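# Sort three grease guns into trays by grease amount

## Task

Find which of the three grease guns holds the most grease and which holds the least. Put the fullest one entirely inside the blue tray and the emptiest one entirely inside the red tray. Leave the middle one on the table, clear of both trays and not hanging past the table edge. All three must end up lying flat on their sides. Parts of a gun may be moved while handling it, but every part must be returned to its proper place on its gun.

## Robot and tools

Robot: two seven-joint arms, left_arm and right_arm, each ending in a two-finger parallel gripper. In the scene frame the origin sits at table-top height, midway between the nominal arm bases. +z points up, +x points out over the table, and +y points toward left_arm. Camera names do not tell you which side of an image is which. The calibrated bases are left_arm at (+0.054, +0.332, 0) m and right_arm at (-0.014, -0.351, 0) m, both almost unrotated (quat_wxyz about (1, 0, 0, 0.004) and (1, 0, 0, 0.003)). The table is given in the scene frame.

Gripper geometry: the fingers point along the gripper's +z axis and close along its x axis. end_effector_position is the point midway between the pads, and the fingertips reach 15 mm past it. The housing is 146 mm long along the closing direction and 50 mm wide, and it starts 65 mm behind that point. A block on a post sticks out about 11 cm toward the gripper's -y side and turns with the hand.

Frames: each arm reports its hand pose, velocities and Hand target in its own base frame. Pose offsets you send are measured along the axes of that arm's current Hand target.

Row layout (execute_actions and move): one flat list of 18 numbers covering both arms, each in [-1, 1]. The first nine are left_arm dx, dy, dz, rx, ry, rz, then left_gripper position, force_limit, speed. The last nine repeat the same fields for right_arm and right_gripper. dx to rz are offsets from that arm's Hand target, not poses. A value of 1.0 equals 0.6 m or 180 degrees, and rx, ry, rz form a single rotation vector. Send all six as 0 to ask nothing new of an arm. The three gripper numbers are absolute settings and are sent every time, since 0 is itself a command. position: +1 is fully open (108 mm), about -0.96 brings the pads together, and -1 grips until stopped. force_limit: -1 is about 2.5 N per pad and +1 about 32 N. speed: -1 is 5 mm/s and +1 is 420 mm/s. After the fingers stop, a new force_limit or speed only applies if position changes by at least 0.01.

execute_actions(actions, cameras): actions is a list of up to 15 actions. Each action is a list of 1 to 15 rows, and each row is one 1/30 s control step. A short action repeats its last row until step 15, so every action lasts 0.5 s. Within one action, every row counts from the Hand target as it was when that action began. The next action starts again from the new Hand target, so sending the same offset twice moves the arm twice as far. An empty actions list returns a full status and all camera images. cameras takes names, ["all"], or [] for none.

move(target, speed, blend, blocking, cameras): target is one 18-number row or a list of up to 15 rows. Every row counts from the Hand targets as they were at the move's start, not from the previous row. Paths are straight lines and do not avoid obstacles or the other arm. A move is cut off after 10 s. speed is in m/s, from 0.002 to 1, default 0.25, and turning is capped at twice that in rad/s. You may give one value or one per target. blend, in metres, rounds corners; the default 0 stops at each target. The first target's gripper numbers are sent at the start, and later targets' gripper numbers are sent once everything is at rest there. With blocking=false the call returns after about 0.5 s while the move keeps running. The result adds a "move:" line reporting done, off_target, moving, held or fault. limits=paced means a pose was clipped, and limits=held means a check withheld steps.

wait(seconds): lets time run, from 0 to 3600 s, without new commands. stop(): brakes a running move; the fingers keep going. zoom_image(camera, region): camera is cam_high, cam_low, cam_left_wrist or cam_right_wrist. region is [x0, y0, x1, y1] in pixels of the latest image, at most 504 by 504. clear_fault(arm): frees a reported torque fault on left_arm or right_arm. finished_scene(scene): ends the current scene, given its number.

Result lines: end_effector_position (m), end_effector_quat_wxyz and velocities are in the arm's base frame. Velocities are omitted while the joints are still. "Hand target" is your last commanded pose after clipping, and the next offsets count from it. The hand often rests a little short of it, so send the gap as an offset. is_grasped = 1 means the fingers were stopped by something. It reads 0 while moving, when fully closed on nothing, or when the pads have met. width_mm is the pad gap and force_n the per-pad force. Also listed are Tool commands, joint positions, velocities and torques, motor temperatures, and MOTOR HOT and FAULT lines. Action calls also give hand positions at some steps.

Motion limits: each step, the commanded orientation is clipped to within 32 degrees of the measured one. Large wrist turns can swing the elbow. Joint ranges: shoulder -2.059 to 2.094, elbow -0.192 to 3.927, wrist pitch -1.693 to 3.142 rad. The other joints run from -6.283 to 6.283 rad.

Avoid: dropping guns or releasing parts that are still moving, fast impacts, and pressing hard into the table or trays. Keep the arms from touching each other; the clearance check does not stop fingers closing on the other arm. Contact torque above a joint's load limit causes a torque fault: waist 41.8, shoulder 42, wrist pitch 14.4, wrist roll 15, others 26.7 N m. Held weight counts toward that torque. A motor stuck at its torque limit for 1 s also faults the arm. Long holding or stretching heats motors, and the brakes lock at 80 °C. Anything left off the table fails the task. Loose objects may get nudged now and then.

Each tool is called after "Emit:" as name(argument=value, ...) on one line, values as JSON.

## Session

Emit:
execute_actions(actions=[], cameras=["cam_high","cam_left_wrist","cam_right_wrist"])

Scene clock: 0.00 s.
left_arm: end_effector_position=(+0.4565, -0.0747, +0.1988) width_mm=107.94 is_grasped=0 force_n=0.00 end_effector_quat_wxyz=(+0.371, +0.901, -0.200, -0.103) | right_arm: end_effector_position=(+0.3419, +0.1848, +0.1847) width_mm=107.99 is_grasped=0 force_n=0.00 end_effector_quat_wxyz=(+0.599, -0.505, +0.462, -0.415)
Joint positions: left_arm=[-0.186 0.368 0.391 1.376 -0.707 1.632 3.192] | right_arm=[0.459 -0.155 0.458 0.066 -2.443 1.431 0.841]
Joint velocities: within noise
Joint torques (N m): no reading
Motor temperatures (°C): left_arm=[33 32 32 38 31 32 32] | right_arm=[31 34 33 33 31 38 33]
Hand target: left_arm +0.4565, -0.0747, +0.1988; +0.371, +0.901, -0.200, -0.103 | right_arm +0.3419, +0.1848, +0.1847; +0.599, -0.505, +0.462, -0.415
Tool commands: left_gripper/position=+0.998 left_gripper/force_limit=+1.0 left_gripper/speed=+1.0 right_gripper/position=+1.0 right_gripper/force_limit=+1.0 right_gripper/speed=+1.0
Images, in order (width x height): cam_high 896x504, cam_left_wrist 896x504, cam_right_wrist 896x504.

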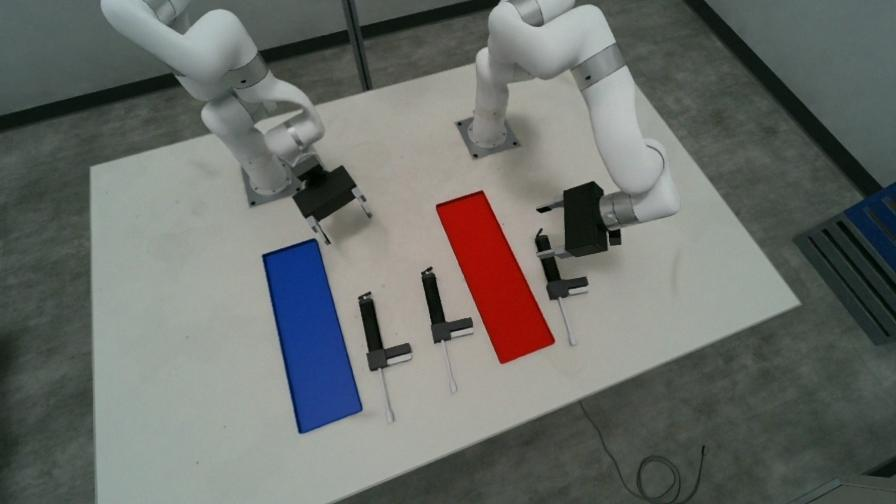

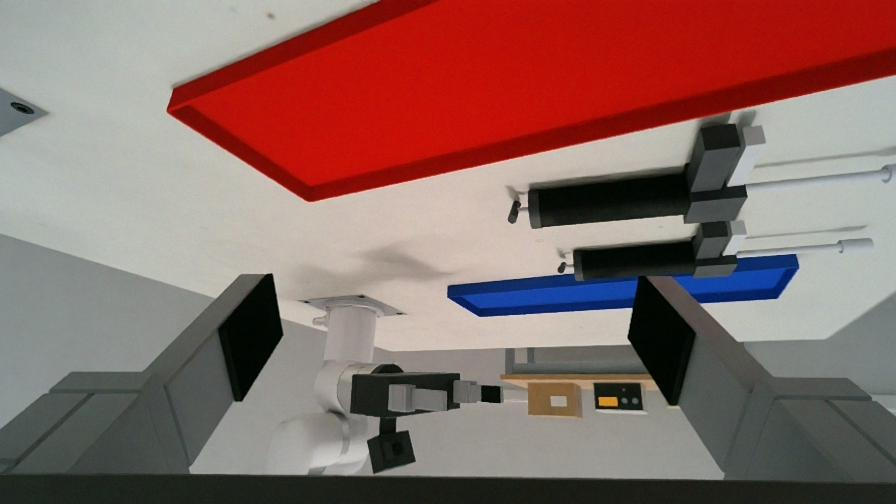

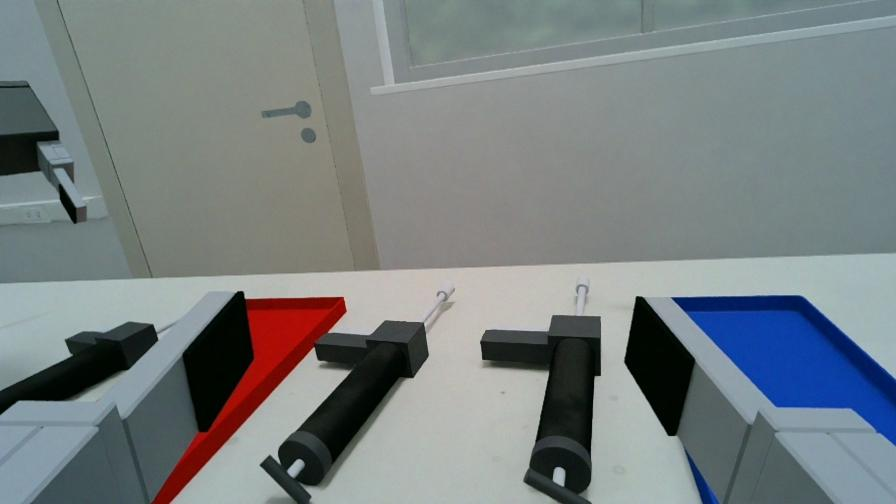

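Emit:
move(target=[-0.111,0.256,-0.212,0.2305,-0.1303,0.3409,0.3,0,0,-0.065,-0.342,0.185,-0.512,0.0929,0.0217,0.3,0,0], cameras=["cam_left_wrist","cam_right_wrist"], speed=0.4)

Scene clock: 5.90 s.
left_arm: end_effector_position=(+0.3956, -0.0649, +0.3997) width_mm=69.51 is_grasped=0 force_n=0.00 end_effector_quat_wxyz=(+0.000, +0.708, -0.707, +0.000) | right_arm: end_effector_position=(+0.4344, +0.2170, +0.3996) width_mm=69.51 is_grasped=0 force_n=0.00 end_effector_quat_wxyz=(-0.097, +0.704, -0.703, +0.040)
Joint positions: left_arm=[-0.423 -0.238 0.218 1.358 0.051 1.591 3.716] | right_arm=[-2.38 -0.633 2.336 2.406 -2.638 -1.693 1.017]
Joint torques (N m): left_arm=[-0.78 -21.55 -1.16 12.74 1.21 -1.5 0.38] | right_arm=[-2 31.76 -5.23 17.2 -0.61 -1.81 0.51]
Hand target: left_arm +0.3956, -0.0649, +0.3997; +0.000, +0.708, -0.707, +0.000 | right_arm +0.4349, +0.2173, +0.3998; +0.001, +0.707, -0.707, +0.000
Off the commanded pose: left_arm 0.000 m, 0 deg | right_arm 0.001 m, 12 deg.
joint sent to its limit (right arm) — joint 6 (wrist pitch), lower limit. The joint targets are off in orientation, not in position.
move: off_target (right_arm); limits=paced

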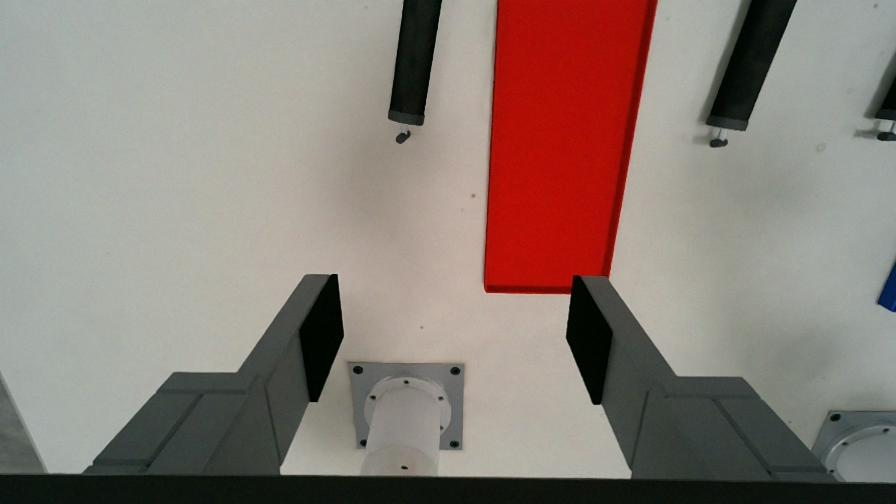

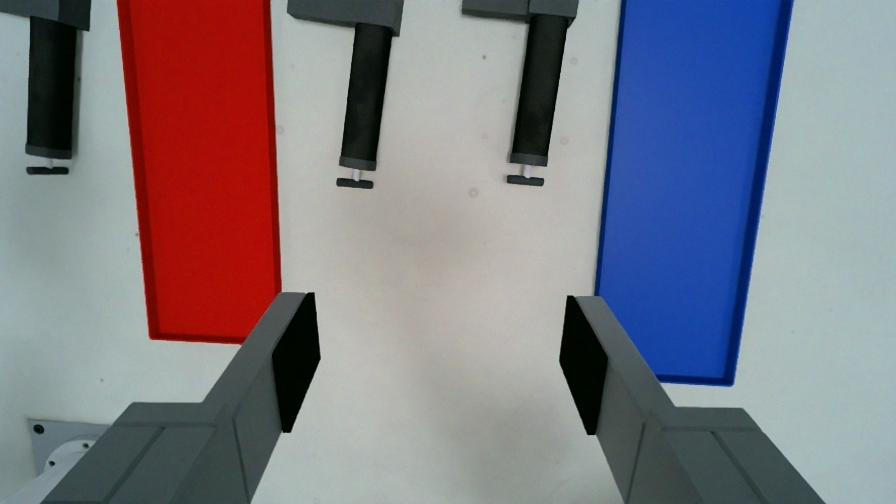

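Emit:
move(target=[0,0,0,0,0,0,0.3,0,0,0,-0.05,0.38,0,0,0,0.3,0,0], cameras=["cam_right_wrist","cam_high"], speed=0.4)

Scene clock: 8.40 s.
left_arm: end_effector_position=(+0.3956, -0.0649, +0.3997) width_mm=69.51 is_grasped=0 force_n=0.00 end_effector_quat_wxyz=(+0.000, +0.708, -0.707, +0.000) | right_arm: end_effector_position=(+0.4646, +0.2171, +0.1718) width_mm=69.51 is_grasped=0 force_n=0.00 end_effector_quat_wxyz=(+0.001, +0.707, -0.707, +0.000)
Joint positions: left_arm=[-0.423 -0.238 0.218 1.358 0.051 1.591 3.716] | right_arm=[-2.363 -0.841 2.42 2.003 -2.612 -1.341 0.901]
Joint torques (N m): left_arm=[-0.61 -21.52 -1.14 13 1.17 -1.57 0.32] | right_arm=[-2.38 34.42 -8.94 19.67 0.32 -2.41 0.44]
Hand target: left_arm +0.3956, -0.0649, +0.3997; +0.000, +0.708, -0.707, +0.000 | right_arm +0.4646, +0.2171, +0.1717; +0.001, +0.707, -0.707, +0.000
Off the commanded pose: left_arm 0.000 m, 0 deg | right_arm 0.000 m, 0 deg.
move: done
Images, in order (width x height): cam_high 896x504, cam_right_wrist 896x504.

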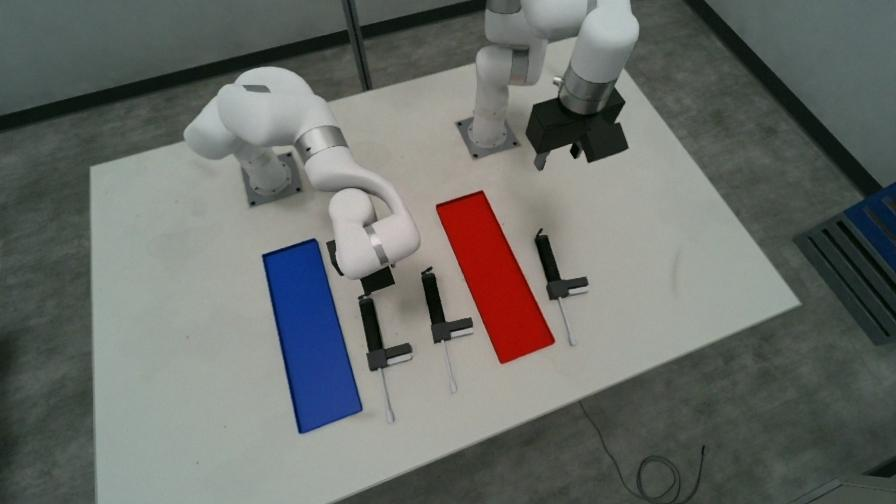

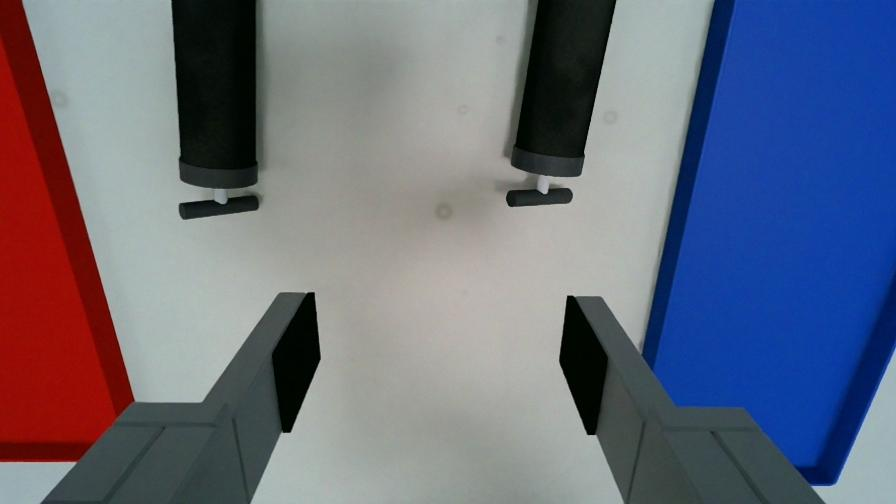

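Emit:
move(target=[0,0,0,0,0,0,0.3,0,0,0.093,0.006,0.1,0,0,0.02,0.15,0,0], cameras=["cam_right_wrist"])

Scene clock: 11.10 s.
left_arm: end_effector_position=(+0.3956, -0.0649, +0.3997) width_mm=69.51 is_grasped=0 force_n=0.00 end_effector_quat_wxyz=(+0.000, +0.708, -0.707, +0.000) | right_arm: end_effector_position=(+0.4608, +0.1613, +0.1118) width_mm=61.26 is_grasped=0 force_n=0.00 end_effector_quat_wxyz=(+0.001, +0.684, -0.729, +0.000)
Joint positions: left_arm=[-0.423 -0.238 0.218 1.358 0.051 1.591 3.716] | right_arm=[-2.396 -0.792 2.427 1.725 -2.601 -1.135 0.798]
Joint torques (N m): left_arm=[-0.66 -21.54 -1.13 13.02 1.04 -1.57 0.33] | right_arm=[-2.01 34.47 -9.64 17.31 0.31 -1.58 -0.38]
Hand target: left_arm +0.3956, -0.0649, +0.3997; +0.000, +0.708, -0.707, +0.000 | right_arm +0.4608, +0.1613, +0.1118; +0.001, +0.684, -0.729, +0.000
Off the commanded pose: left_arm 0.000 m, 0 deg | right_arm 0.000 m, 0 deg.
move: done

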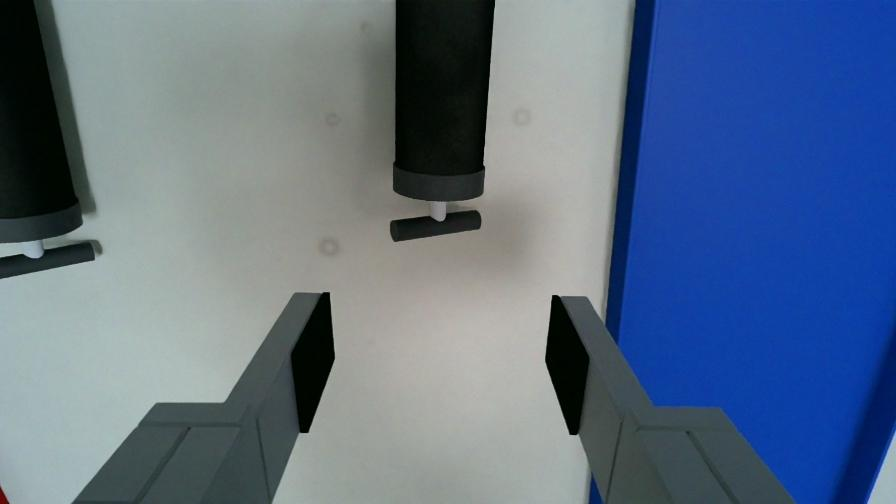

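Emit:
move(target=[[0,0,0,0,0,0,0.3,0,0,0.003,0.021,0.04,0,-0.122,0,-0.1,0,0],[0,0,0,0,0,0,0.3,0,0,0.003,0.021,0.135,0,-0.122,0,-0.1,0,0],[0,0,0,0,0,0,0.3,0,0,0.003,0.021,0.135,0,-0.122,0,-1,0.2,-0.6]], speed=0.15, cameras=["cam_right_wrist"])

Scene clock: 15.17 s.
left_arm: end_effector_position=(+0.3956, -0.0649, +0.3997) width_mm=69.51 is_grasped=0 force_n=0.00 end_effector_quat_wxyz=(+0.000, +0.708, -0.707, +0.000) | right_arm: end_effector_position=(+0.4480, +0.1602, +0.0308) width_mm=0.00 is_grasped=0 force_n=33.43 end_effector_quat_wxyz=(-0.138, +0.672, -0.716, -0.131)
Joint positions: left_arm=[-0.423 -0.238 0.218 1.358 0.051 1.591 3.716] | right_arm=[-2.743 -0.741 2.704 1.385 -2.214 -0.886 0.243]
Joint torques (N m): left_arm=[-0.76 -21.44 -1.07 12.9 1.16 -1.46 0.4] | right_arm=[-2.56 31.61 -5.16 18.27 1.61 -2.37 -0.25]
Hand target: left_arm +0.3956, -0.0649, +0.3997; +0.000, +0.708, -0.707, +0.000 | right_arm +0.4480, +0.1602, +0.0308; -0.138, +0.672, -0.716, -0.131
Off the commanded pose: left_arm 0.000 m, 0 deg | right_arm 0.000 m, 0 deg.
move: done

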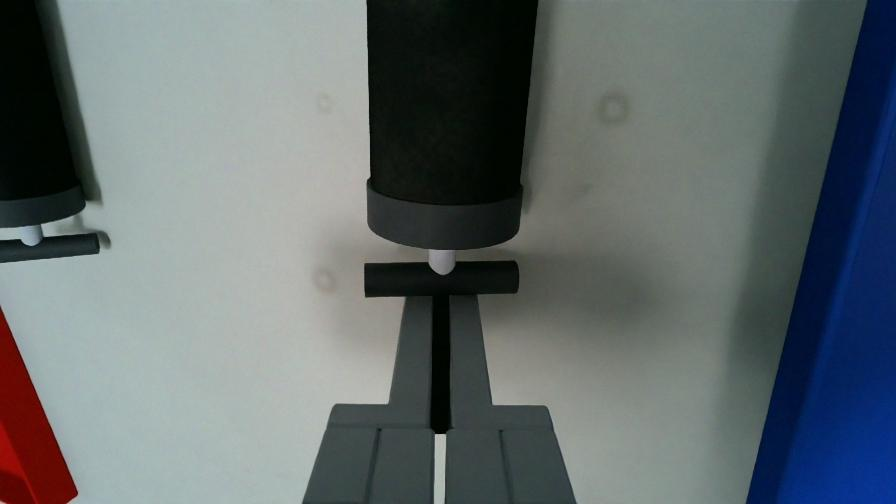

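Emit:
move(target=[[0,0,0,0,0,0,0.3,0,0,0,0.01,0,0,0,0,-0.08,0.2,0],[0,0,0,0,0,0,0.3,0,0,0.002,-0.025,0,0,0,0,-0.08,0.2,0],[0,0,0,0,0,0,0.3,0,0,0.002,-0.025,0,0,0,0,-1,0.2,-0.6]], speed=0.15, cameras=["cam_right_wrist"])

Scene clock: 17.07 s.
left_arm: end_effector_position=(+0.3956, -0.0649, +0.3997) width_mm=69.51 is_grasped=0 force_n=0.00 end_effector_quat_wxyz=(+0.000, +0.708, -0.707, +0.000) | right_arm: end_effector_position=(+0.4629, +0.1581, +0.0303) width_mm=38.99 is_grasped=1 force_n=29.17 end_effector_quat_wxyz=(-0.138, +0.672, -0.716, -0.131)
Joint positions: left_arm=[-0.423 -0.238 0.218 1.358 0.051 1.591 3.716] | right_arm=[-2.753 -0.787 2.697 1.465 -2.217 -0.92 0.266]
Joint torques (N m): left_arm=[-0.6 -21.53 -1.07 13.02 1.16 -1.47 0.27] | right_arm=[-0.41 34.05 -5.53 18.17 1.28 -2.36 0.41]
Hand target: left_arm +0.3956, -0.0649, +0.3997; +0.000, +0.708, -0.707, +0.000 | right_arm +0.4629, +0.1582, +0.0303; -0.138, +0.672, -0.716, -0.131
Off the commanded pose: left_arm 0.000 m, 0 deg | right_arm 0.000 m, 0 deg.
move: done

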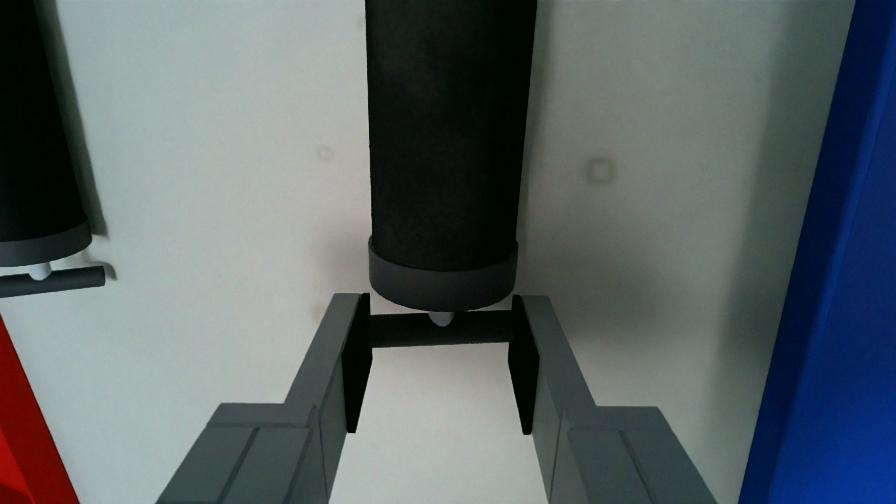

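Emit:
execute_actions(actions=[[[0,0,0,0,0,0,0.3,0,0,0,0.13,0,0,0,0,-1,0.2,-0.6]]], cameras=["cam_right_wrist"])

Emit:
execute_actions(actions=[[[0,0,0,0,0,0,0.3,0,0,0,0.13,0,0,0,0,-1,0.2,-0.6]]], cameras=["cam_right_wrist"])

Scene clock: 18.33 s.
left_arm: end_effector_position=(+0.3956, -0.0649, +0.3997) width_mm=69.51 is_grasped=0 force_n=0.00 end_effector_quat_wxyz=(+0.000, +0.708, -0.707, +0.000) | right_arm: end_effector_position=(+0.3851, +0.1631, +0.0304) width_mm=38.99 is_grasped=1 force_n=30.27 end_effector_quat_wxyz=(-0.138, +0.672, -0.716, -0.131)
Joint positions: left_arm=[-0.423 -0.238 0.218 1.358 0.051 1.591 3.716] | right_arm=[-2.723 -0.564 2.733 1.077 -2.185 -0.752 0.136]
Joint torques (N m): left_arm=[-0.38 -21.37 -1.1 12.99 1.19 -1.53 0.35] | right_arm=[-1.4 31.18 -2.69 16.13 1.85 -2.58 -0.61]
Hand target: left_arm +0.3956, -0.0649, +0.3997; +0.000, +0.708, -0.707, +0.000 | right_arm +0.3851, +0.1631, +0.0304; -0.138, +0.672, -0.716, -0.131
Off the commanded pose: left_arm 0.000 m, 0 deg | right_arm 0.000 m, 0 deg.
Step readings (end_effector_position of left_arm | right_arm):
0: (+0.3956, -0.0649, +0.3997) | (+0.4629, +0.1581, +0.0303)
1: (+0.3956, -0.0649, +0.3997) | (+0.4629, +0.1582, +0.0303)
2: (+0.3956, -0.0649, +0.3997) | (+0.4613, +0.1582, +0.0302)
4: (+0.3956, -0.0649, +0.3997) | (+0.4475, +0.1596, +0.0295)
8: (+0.3956, -0.0649, +0.3997) | (+0.3961, +0.1640, +0.0275)
15: (+0.3956, -0.0649, +0.3997) | (+0.3849, +0.1630, +0.0301)

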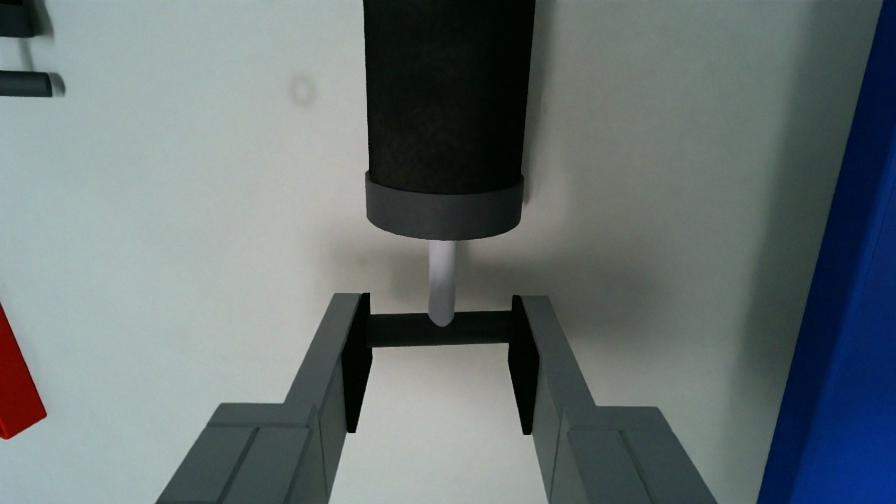

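Scene clock: 19.13 s.
left_arm: end_effector_position=(+0.3956, -0.0649, +0.3997) width_mm=69.51 is_grasped=0 force_n=0.00 end_effector_quat_wxyz=(+0.000, +0.708, -0.707, +0.000) | right_arm: end_effector_position=(+0.3072, +0.1681, +0.0306) width_mm=38.99 is_grasped=1 force_n=30.73 end_effector_quat_wxyz=(-0.138, +0.672, -0.716, -0.131)
Joint positions: left_arm=[-0.423 -0.238 0.218 1.358 0.051 1.591 3.716] | right_arm=[-2.722 -0.365 2.775 0.746 -2.119 -0.605 0.01]
Joint torques (N m): left_arm=[-0.7 -21.29 -1.05 12.94 1.13 -1.47 0.29] | right_arm=[-1.52 25.24 -0.22 13.58 1.35 -2.86 -0.56]
Hand target: left_arm +0.3956, -0.0649, +0.3997; +0.000, +0.708, -0.707, +0.000 | right_arm +0.3072, +0.1681, +0.0306; -0.138, +0.672, -0.716, -0.131
Off the commanded pose: left_arm 0.000 m, 0 deg | right_arm 0.000 m, 0 deg.
Step readings (end_effector_position of left_arm | right_arm):
0: (+0.3956, -0.0649, +0.3997) | (+0.3851, +0.1631, +0.0304)
1: (+0.3956, -0.0649, +0.3997) | (+0.3850, +0.1631, +0.0304)
2: (+0.3956, -0.0649, +0.3997) | (+0.3836, +0.1635, +0.0303)
4: (+0.3956, -0.0649, +0.3997) | (+0.3686, +0.1658, +0.0293)
8: (+0.3956, -0.0649, +0.3997) | (+0.3173, +0.1686, +0.0275)
15: (+0.3956, -0.0649, +0.3997) | (+0.3072, +0.1680, +0.0303)

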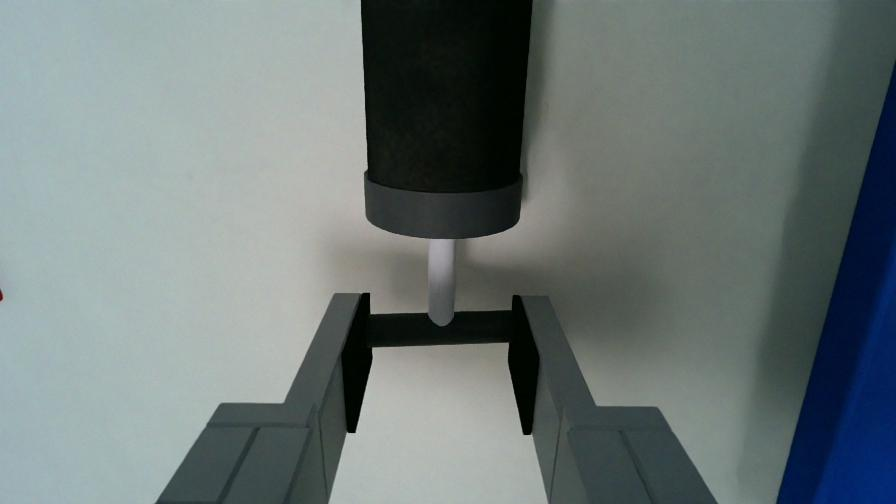

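Emit:
execute_actions(actions=[[[0,0,0,0,0,0,0.3,0,0,0,-0.13,0,0,0,0,-1,0.2,-0.6]]], cameras=["cam_right_wrist"])

Emit:
move(target=[-0.083,0.0,0.383,0,0,0.072,0.15,0,0,0,0,0,0,0,0,-1,0.2,-0.6], cameras=["cam_left_wrist"])

Scene clock: 20.63 s.
left_arm: end_effector_position=(+0.3956, -0.0649, +0.3997) width_mm=69.51 is_grasped=0 force_n=0.00 end_effector_quat_wxyz=(+0.000, +0.708, -0.707, +0.000) | right_arm: end_effector_position=(+0.3851, +0.1631, +0.0304) width_mm=38.99 is_grasped=1 force_n=30.69 end_effector_quat_wxyz=(-0.138, +0.672, -0.716, -0.131)
Joint positions: left_arm=[-0.423 -0.238 0.218 1.358 0.051 1.591 3.716] | right_arm=[-2.721 -0.564 2.73 1.076 -2.182 -0.753 0.133]
Joint torques (N m): left_arm=[-0.53 -21.66 -1.16 12.89 1.07 -1.49 0.32] | right_arm=[1.62 27.41 -5.63 17.74 0.69 -2.72 0.34]
Hand target: left_arm +0.3956, -0.0649, +0.3997; +0.000, +0.708, -0.707, +0.000 | right_arm +0.3851, +0.1631, +0.0304; -0.138, +0.672, -0.716, -0.131
Off the commanded pose: left_arm 0.000 m, 0 deg | right_arm 0.000 m, 0 deg.
Step readings (end_effector_position of left_arm | right_arm):
0: (+0.3956, -0.0649, +0.3997) | (+0.3072, +0.1681, +0.0306)
1: (+0.3956, -0.0649, +0.3997) | (+0.3073, +0.1681, +0.0306)
2: (+0.3956, -0.0649, +0.3997) | (+0.3087, +0.1680, +0.0307)
4: (+0.3956, -0.0649, +0.3997) | (+0.3255, +0.1662, +0.0320)
8: (+0.3956, -0.0649, +0.3997) | (+0.3712, +0.1611, +0.0331)
15: (+0.3956, -0.0649, +0.3997) | (+0.3846, +0.1630, +0.0305)

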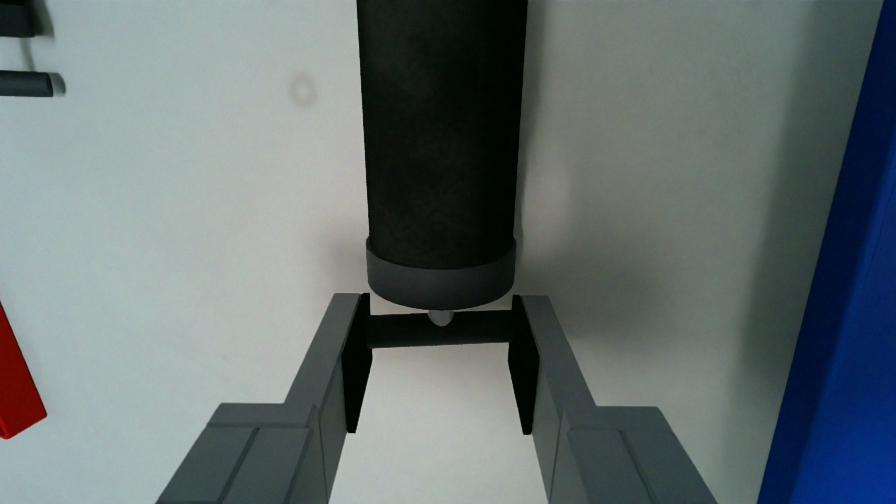

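Scene clock: 22.17 s.
left_arm: end_effector_position=(+0.3954, -0.0152, +0.1700) width_mm=61.26 is_grasped=0 force_n=0.00 end_effector_quat_wxyz=(+0.000, -0.623, +0.782, +0.000) | right_arm: end_effector_position=(+0.3851, +0.1631, +0.0304) width_mm=38.99 is_grasped=1 force_n=30.69 end_effector_quat_wxyz=(-0.138, +0.672, -0.716, -0.131)
Joint positions: left_arm=[-0.388 -0.186 0.34 0.743 0.077 0.92 4.052] | right_arm=[-2.721 -0.565 2.73 1.077 -2.182 -0.753 0.134]
Joint torques (N m): left_arm=[-0.74 -17.95 -0.51 12.2 -0.71 -1.57 0.39] | right_arm=[1.68 28.17 -5.16 18.11 0.68 -2.48 0.23]
Hand target: left_arm +0.3954, -0.0152, +0.1699; +0.000, -0.623, +0.782, +0.000 | right_arm +0.3851, +0.1631, +0.0304; -0.138, +0.672, -0.716, -0.131
Off the commanded pose: left_arm 0.000 m, 0 deg | right_arm 0.000 m, 0 deg.
move: done

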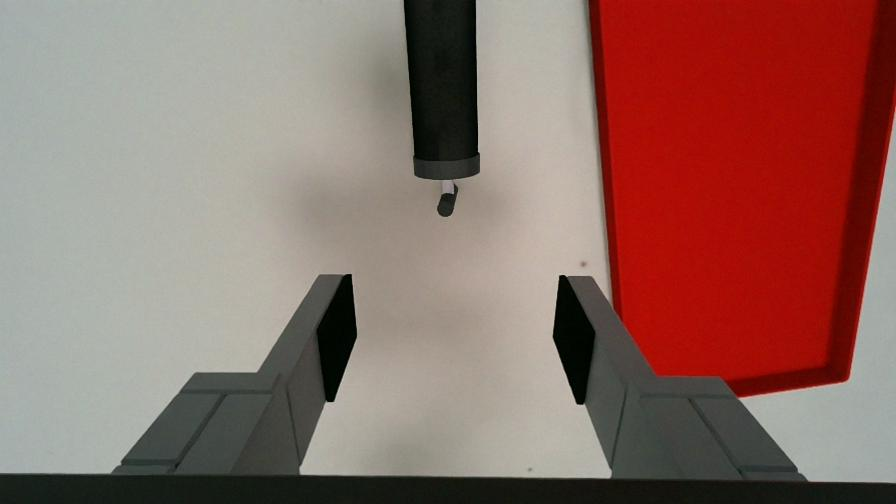

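Emit:
move(target=[[-0.008,0.02,0.243,0,0,0,0.15,0,0,0,0,0,0,0,0,0,0,-0.2],[-0.008,0.02,0.243,0,0,0,-1,0.3,-0.5,0.03,0.03,-0.12,0,0,0,0,0,-0.2]], cameras=["cam_left_wrist"])

Scene clock: 25.87 s.
left_arm: end_effector_position=(+0.3846, -0.0079, +0.0241) width_mm=8.06 is_grasped=1 force_n=38.74 end_effector_quat_wxyz=(+0.000, -0.623, +0.782, +0.000) | right_arm: end_effector_position=(+0.3644, +0.1208, +0.0905) width_mm=52.99 is_grasped=0 force_n=0.00 end_effector_quat_wxyz=(-0.138, +0.672, -0.716, -0.131)
Joint positions: left_arm=[-0.382 0.152 0.344 0.581 -0.121 0.441 4.22] | right_arm=[-2.714 -0.382 2.632 1.007 -2.343 -0.844 0.201]
Joint torques (N m): left_arm=[0.67 -22.67 0.55 9.32 0.24 -1.52 0.21] | right_arm=[2.2 25.26 -4.09 17.09 0.64 -3.06 0.22]
Hand target: left_arm +0.3846, -0.0079, +0.0241; +0.000, -0.623, +0.782, +0.000 | right_arm +0.3644, +0.1208, +0.0905; -0.138, +0.672, -0.716, -0.131
Off the commanded pose: left_arm 0.000 m, 0 deg | right_arm 0.000 m, 0 deg.
move: done

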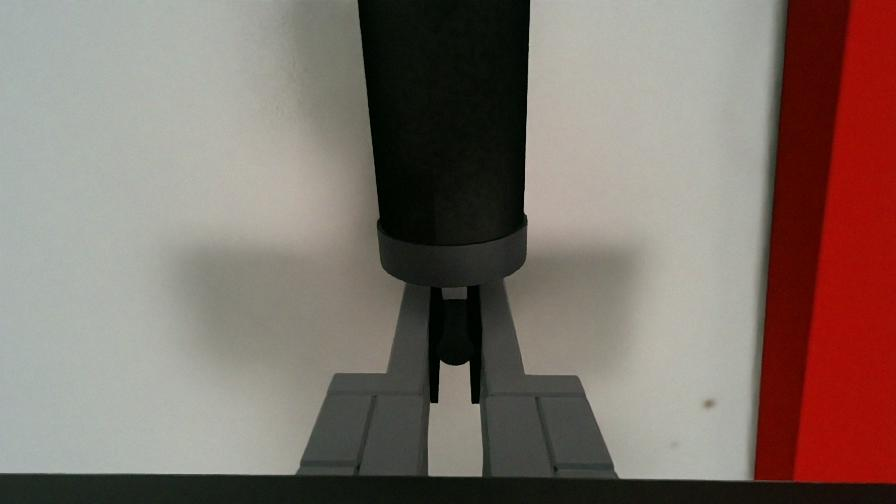

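Emit:
execute_actions(actions=[[[0,0.12,0,0,0,0,-1,0.3,-0.5,0,0,0,0,0,0,0,0,-0.2]]], cameras=["cam_left_wrist"])

Emit:
execute_actions(actions=[[[0,0.12,0,0,0,0,-1,0.3,-0.5,0,0,0,0,0,0,0,0,-0.2]]], cameras=["cam_left_wrist"])

Scene clock: 27.00 s.
left_arm: end_effector_position=(+0.3145, +0.0082, +0.0241) width_mm=8.07 is_grasped=1 force_n=38.69 end_effector_quat_wxyz=(+0.000, -0.623, +0.782, +0.000) | right_arm: end_effector_position=(+0.3644, +0.1208, +0.0905) width_mm=52.99 is_grasped=0 force_n=0.00 end_effector_quat_wxyz=(-0.138, +0.672, -0.716, -0.131)
Joint positions: left_arm=[-0.356 -0.045 0.392 0.337 0.045 0.379 4.147] | right_arm=[-2.714 -0.382 2.632 1.007 -2.343 -0.844 0.201]
Joint torques (N m): left_arm=[1.33 -20.94 -0.46 8.84 1.03 -1.52 -0.39] | right_arm=[1.82 25.73 -4.23 17.1 0.65 -2.97 0.22]
Hand target: left_arm +0.3145, +0.0082, +0.0242; +0.000, -0.623, +0.782, +0.000 | right_arm +0.3644, +0.1208, +0.0905; -0.138, +0.672, -0.716, -0.131
Off the commanded pose: left_arm 0.000 m, 0 deg | right_arm 0.000 m, 0 deg.
Step readings (end_effector_position of left_arm | right_arm):
0: (+0.3846, -0.0079, +0.0241) | (+0.3644, +0.1208, +0.0905)
1: (+0.3846, -0.0079, +0.0241) | (+0.3644, +0.1208, +0.0905)
2: (+0.3830, -0.0075, +0.0238) | (+0.3644, +0.1208, +0.0905)
4: (+0.3680, -0.0042, +0.0219) | (+0.3644, +0.1208, +0.0905)
8: (+0.3250, +0.0035, +0.0177) | (+0.3644, +0.1208, +0.0905)
15: (+0.3147, +0.0080, +0.0236) | (+0.3644, +0.1208, +0.0905)

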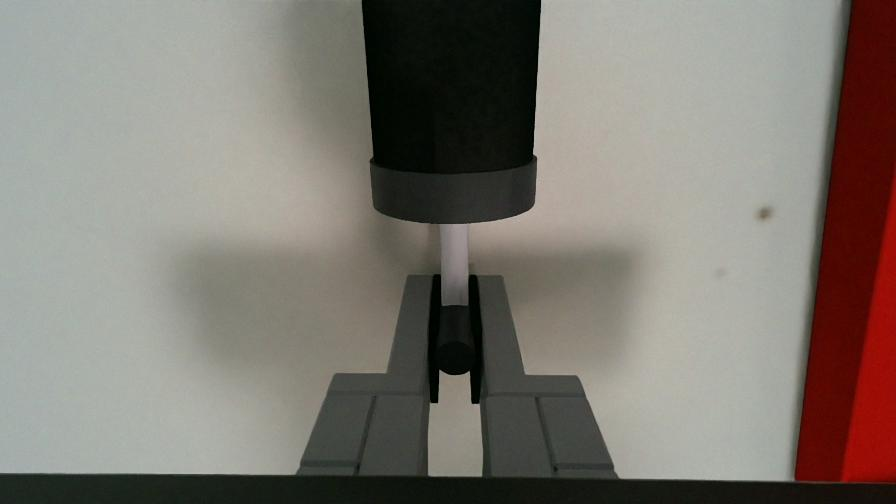

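Scene clock: 27.83 s.
left_arm: end_effector_position=(+0.2443, +0.0243, +0.0241) width_mm=8.07 is_grasped=1 force_n=38.62 end_effector_quat_wxyz=(+0.000, -0.623, +0.782, +0.000) | right_arm: end_effector_position=(+0.3644, +0.1208, +0.0905) width_mm=52.99 is_grasped=0 force_n=0.00 end_effector_quat_wxyz=(-0.138, +0.672, -0.716, -0.131)
Joint positions: left_arm=[-0.215 -0.28 0.411 0.111 0.298 0.385 4.057] | right_arm=[-2.714 -0.382 2.632 1.007 -2.343 -0.844 0.201]
Joint torques (N m): left_arm=[1.3 -13.65 -1.2 8.59 1.01 -1.45 -0.46] | right_arm=[2.03 25.34 -4.12 17.26 0.63 -3.01 0.27]
Hand target: left_arm +0.2443, +0.0243, +0.0242; +0.000, -0.623, +0.782, +0.000 | right_arm +0.3644, +0.1208, +0.0905; -0.138, +0.672, -0.716, -0.131
Off the commanded pose: left_arm 0.000 m, 0 deg | right_arm 0.000 m, 0 deg.
Step readings (end_effector_position of left_arm | right_arm):
0: (+0.3145, +0.0082, +0.0241) | (+0.3644, +0.1208, +0.0905)
1: (+0.3144, +0.0082, +0.0241) | (+0.3644, +0.1208, +0.0905)
2: (+0.3129, +0.0089, +0.0238) | (+0.3644, +0.1208, +0.0905)
4: (+0.2963, +0.0125, +0.0203) | (+0.3644, +0.1208, +0.0905)
8: (+0.2565, +0.0178, +0.0152) | (+0.3644, +0.1208, +0.0905)
15: (+0.2449, +0.0242, +0.0229) | (+0.3644, +0.1208, +0.0905)

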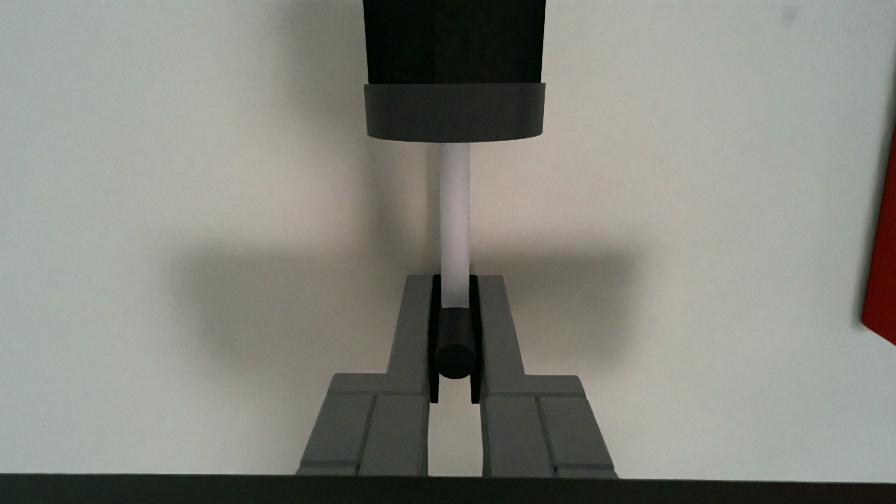

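Emit:
move(target=[0,0,0,0,0,0,-1,0.3,-0.5,-0.345,-0.123,0.139,0.0154,0,0.038,0,0,-0.2], cameras=["cam_right_wrist"])

Scene clock: 30.40 s.
left_arm: end_effector_position=(+0.2443, +0.0243, +0.0242) width_mm=8.07 is_grasped=1 force_n=38.62 end_effector_quat_wxyz=(+0.000, -0.623, +0.782, +0.000) | right_arm: end_effector_position=(+0.4523, +0.3388, +0.0903) width_mm=52.99 is_grasped=0 force_n=0.00 end_effector_quat_wxyz=(+0.146, -0.624, +0.758, +0.121)
Joint positions: left_arm=[-0.214 -0.281 0.41 0.111 0.298 0.386 4.056] | right_arm=[-2.389 -0.794 2.671 1.733 -2.31 -0.928 0.931]
Joint torques (N m): left_arm=[1.28 -13.84 -1.18 8.66 1.02 -1.51 -0.46] | right_arm=[2.17 35.36 -6.95 21.39 0.7 -2.03 0.26]
Hand target: left_arm +0.2443, +0.0243, +0.0242; +0.000, -0.623, +0.782, +0.000 | right_arm +0.4523, +0.3388, +0.0903; +0.146, -0.624, +0.758, +0.121
Off the commanded pose: left_arm 0.000 m, 0 deg | right_arm 0.000 m, 0 deg.
move: done

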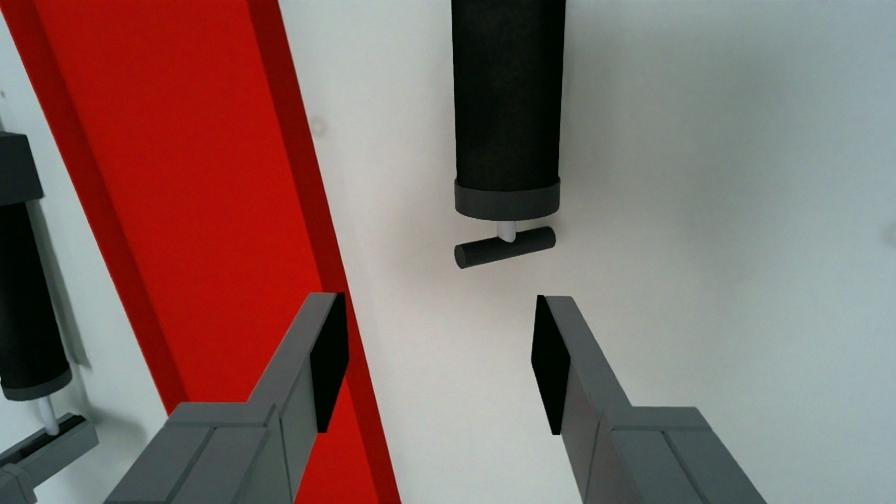

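Emit:
move(target=[[0,0,0,0,0,0,-1,0.3,-0.5,0.015,0.02,0.03,0,0.122,0,0.1,0,0],[0,0,0,0,0,0,-1,0.3,-0.5,0.0414,0.02,0.1025,0,0.122,0,0.1,0,0],[0,0,0,0,0,0,-1,0.3,-0.5,0.0414,0.02,0.1025,0,0.122,0,-1,0.2,-0.5]], cameras=["cam_right_wrist"])

Scene clock: 33.90 s.
left_arm: end_effector_position=(+0.2443, +0.0243, +0.0242) width_mm=8.07 is_grasped=1 force_n=38.62 end_effector_quat_wxyz=(+0.000, -0.623, +0.782, +0.000) | right_arm: end_effector_position=(+0.4404, +0.3410, +0.0240) width_mm=0.00 is_grasped=0 force_n=30.93 end_effector_quat_wxyz=(-0.001, -0.636, +0.772, +0.000)
Joint positions: left_arm=[-0.214 -0.281 0.41 0.111 0.298 0.386 4.056] | right_arm=[-2.259 -1.208 2.49 2.264 -2.494 -1.22 1.341]
Joint torques (N m): left_arm=[1.28 -13.83 -1.18 9.04 1.02 -1.55 -0.42] | right_arm=[-2.38 39.29 -8.38 18.4 0.32 -2.32 0.29]
Hand target: left_arm +0.2443, +0.0243, +0.0242; +0.000, -0.623, +0.782, +0.000 | right_arm +0.4404, +0.3410, +0.0240; -0.001, -0.636, +0.772, +0.000
Off the commanded pose: left_arm 0.000 m, 0 deg | right_arm 0.000 m, 0 deg.
move: done

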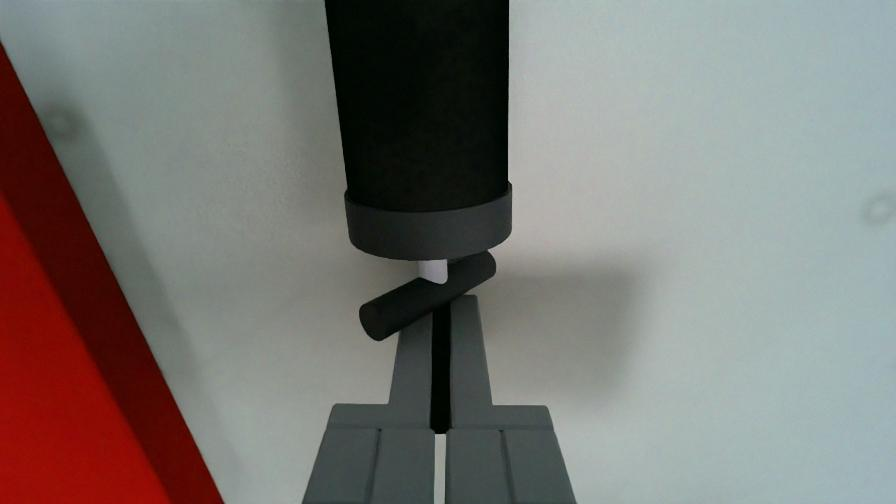

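Emit:
move(target=[[0,0,0,0,0,0,-1,0.3,-0.5,0,0.01,0,0,0,0,0.1,0,0],[0,0,0,0,0,0,-1,0.3,-0.5,-0.004,-0.023,0,0,0,0.008,0.1,0,0],[0,0,0,0,0,0,-1,0.3,-0.5,-0.004,-0.023,0,0,0,0.008,-1,0.2,-0.5]], cameras=["cam_right_wrist"])

Emit:
execute_actions(actions=[[[0,0,0,0,0,0,-1,0.3,-0.5,0,0.13,0,0,0,0,-1,0.2,-0.5]]], cameras=["cam_right_wrist"])

Emit:
execute_actions(actions=[[[0,0,0,0,0,0,-1,0.3,-0.5,0,0.13,0,0,0,0,-1,0.2,-0.5]]], cameras=["cam_right_wrist"])

Scene clock: 36.57 s.
left_arm: end_effector_position=(+0.2443, +0.0243, +0.0242) width_mm=8.07 is_grasped=1 force_n=38.62 end_effector_quat_wxyz=(+0.000, -0.623, +0.782, +0.000) | right_arm: end_effector_position=(+0.4544, +0.3407, +0.0240) width_mm=8.12 is_grasped=1 force_n=38.59 end_effector_quat_wxyz=(-0.001, -0.626, +0.780, +0.000)
Joint positions: left_arm=[-0.214 -0.281 0.41 0.111 0.298 0.386 4.056] | right_arm=[-2.325 -1.3 2.474 2.459 -2.474 -1.299 1.403]
Joint torques (N m): left_arm=[1.31 -13.98 -1.16 9.1 0.95 -1.59 -0.35] | right_arm=[-2.68 41.15 -7.82 18.22 0.24 -2.42 0.39]
Hand target: left_arm +0.2443, +0.0243, +0.0242; +0.000, -0.623, +0.782, +0.000 | right_arm +0.4544, +0.3407, +0.0240; -0.001, -0.626, +0.780, +0.000
Off the commanded pose: left_arm 0.000 m, 0 deg | right_arm 0.000 m, 0 deg.
move: done

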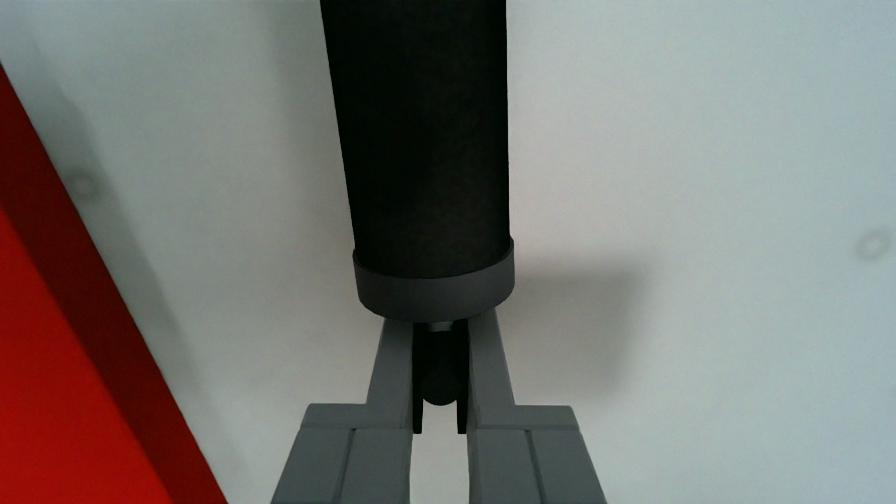

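Scene clock: 37.47 s.
left_arm: end_effector_position=(+0.2443, +0.0243, +0.0242) width_mm=8.07 is_grasped=1 force_n=38.62 end_effector_quat_wxyz=(+0.000, -0.623, +0.782, +0.000) | right_arm: end_effector_position=(+0.3780, +0.3573, +0.0240) width_mm=8.12 is_grasped=1 force_n=38.67 end_effector_quat_wxyz=(-0.004, -0.626, +0.780, +0.000)
Joint positions: left_arm=[-0.214 -0.281 0.41 0.111 0.298 0.386 4.056] | right_arm=[-2.069 -1.033 2.497 1.904 -2.516 -1.077 1.373]
Joint torques (N m): left_arm=[1.36 -14.02 -1.11 9.13 0.99 -1.6 -0.37] | right_arm=[1.33 40.36 -11.87 17.91 -0.16 -1.5 -0.33]
Hand target: left_arm +0.2443, +0.0243, +0.0242; +0.000, -0.623, +0.782, +0.000 | right_arm +0.3783, +0.3576, +0.0241; -0.001, -0.626, +0.780, +0.000
Off the commanded pose: left_arm 0.000 m, 0 deg | right_arm 0.000 m, 0 deg.
Step readings (end_effector_position of left_arm | right_arm):
0: (+0.2443, +0.0243, +0.0242) | (+0.4544, +0.3407, +0.0240)
1: (+0.2443, +0.0243, +0.0242) | (+0.4543, +0.3407, +0.0240)
2: (+0.2443, +0.0243, +0.0242) | (+0.4524, +0.3411, +0.0240)
4: (+0.2443, +0.0243, +0.0242) | (+0.4310, +0.3470, +0.0237)
8: (+0.2443, +0.0243, +0.0242) | (+0.3857, +0.3551, +0.0235)
15: (+0.2443, +0.0243, +0.0242) | (+0.3769, +0.3563, +0.0235)

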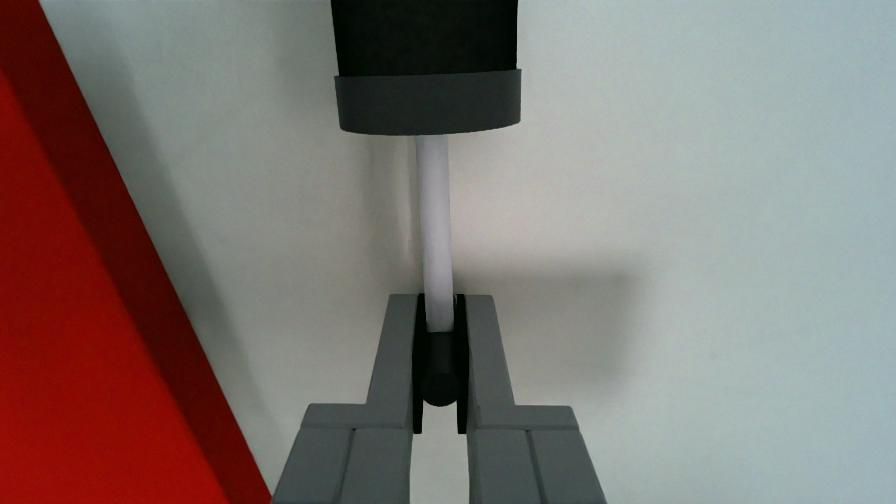

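Scene clock: 38.20 s.
left_arm: end_effector_position=(+0.2443, +0.0243, +0.0242) width_mm=8.07 is_grasped=1 force_n=38.62 end_effector_quat_wxyz=(+0.000, -0.623, +0.782, +0.000) | right_arm: end_effector_position=(+0.3021, +0.3744, +0.0241) width_mm=8.12 is_grasped=1 force_n=38.65 end_effector_quat_wxyz=(-0.001, -0.626, +0.780, +0.000)
Joint positions: left_arm=[-0.214 -0.281 0.41 0.111 0.298 0.386 4.056] | right_arm=[-1.875 -0.882 2.504 1.625 -2.54 -0.947 1.448]
Joint torques (N m): left_arm=[1.14 -13.83 -1.13 9.15 1.01 -1.64 -0.37] | right_arm=[2.43 36.34 -11.51 17 -0.92 -1.94 0.39]
Hand target: left_arm +0.2443, +0.0243, +0.0242; +0.000, -0.623, +0.782, +0.000 | right_arm +0.3021, +0.3744, +0.0241; -0.001, -0.626, +0.780, +0.000
Off the commanded pose: left_arm 0.000 m, 0 deg | right_arm 0.000 m, 0 deg.
Step readings (end_effector_position of left_arm | right_arm):
0: (+0.2443, +0.0243, +0.0242) | (+0.3780, +0.3573, +0.0240)
1: (+0.2443, +0.0243, +0.0242) | (+0.3779, +0.3573, +0.0240)
2: (+0.2443, +0.0243, +0.0242) | (+0.3766, +0.3573, +0.0239)
4: (+0.2443, +0.0243, +0.0242) | (+0.3584, +0.3610, +0.0231)
8: (+0.2443, +0.0243, +0.0242) | (+0.3103, +0.3714, +0.0227)
15: (+0.2443, +0.0243, +0.0242) | (+0.3022, +0.3741, +0.0239)

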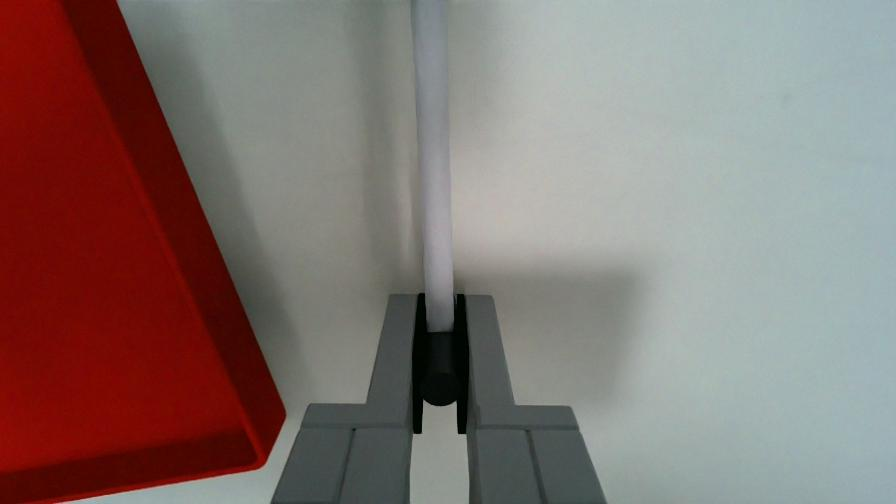

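Emit:
move(target=[0,-0.1,0,0,0,0,-1,0.3,-0.5,0,-0.1,0,0,0,0,-1,0.2,-0.5], speed=0.08, cameras=["cam_right_wrist","cam_left_wrist"])

Scene clock: 40.27 s.
left_arm: end_effector_position=(+0.3027, +0.0109, +0.0242) width_mm=8.07 is_grasped=1 force_n=38.62 end_effector_quat_wxyz=(+0.000, -0.623, +0.782, +0.000) | right_arm: end_effector_position=(+0.3607, +0.3615, +0.0241) width_mm=8.12 is_grasped=1 force_n=38.64 end_effector_quat_wxyz=(-0.001, -0.626, +0.780, +0.000)
Joint positions: left_arm=[-0.353 -0.081 0.41 0.298 0.088 0.374 4.126] | right_arm=[-2.024 -0.986 2.505 1.82 -2.526 -1.033 1.385]
Joint torques (N m): left_arm=[-0.78 -15.96 -0.05 10.17 -0.8 -1.72 0.34] | right_arm=[-3.05 36.77 -12.57 19.86 0.01 -2.13 0.14]
Hand target: left_arm +0.3028, +0.0109, +0.0242; +0.000, -0.623, +0.782, +0.000 | right_arm +0.3607, +0.3615, +0.0241; -0.001, -0.626, +0.780, +0.000
Off the commanded pose: left_arm 0.000 m, 0 deg | right_arm 0.000 m, 0 deg.
move: done
Images, in order (width x height): cam_left_wrist 896x504, cam_right_wrist 896x504.

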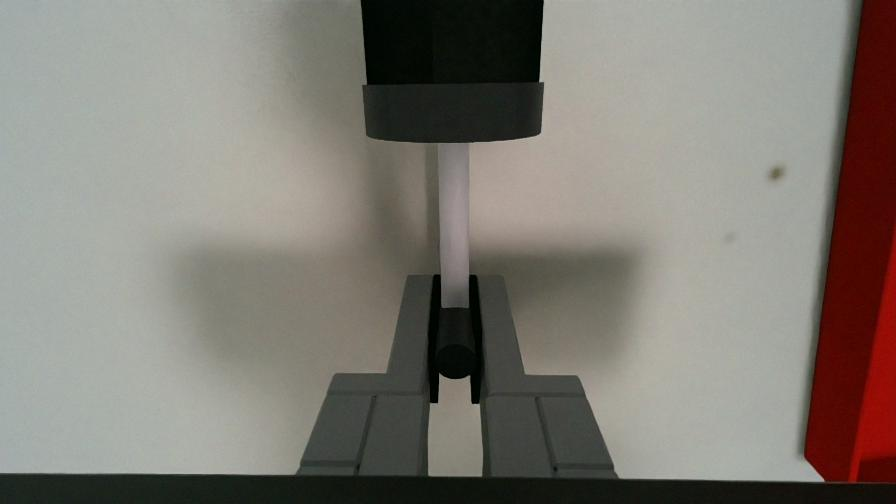

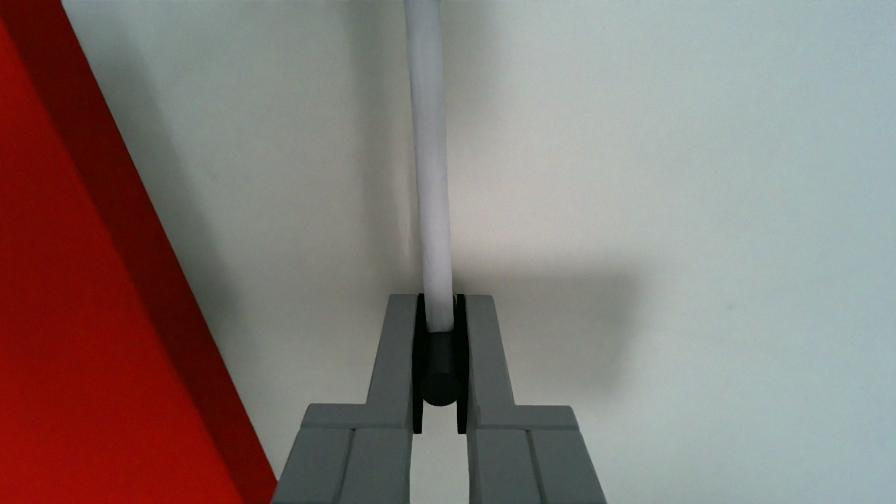

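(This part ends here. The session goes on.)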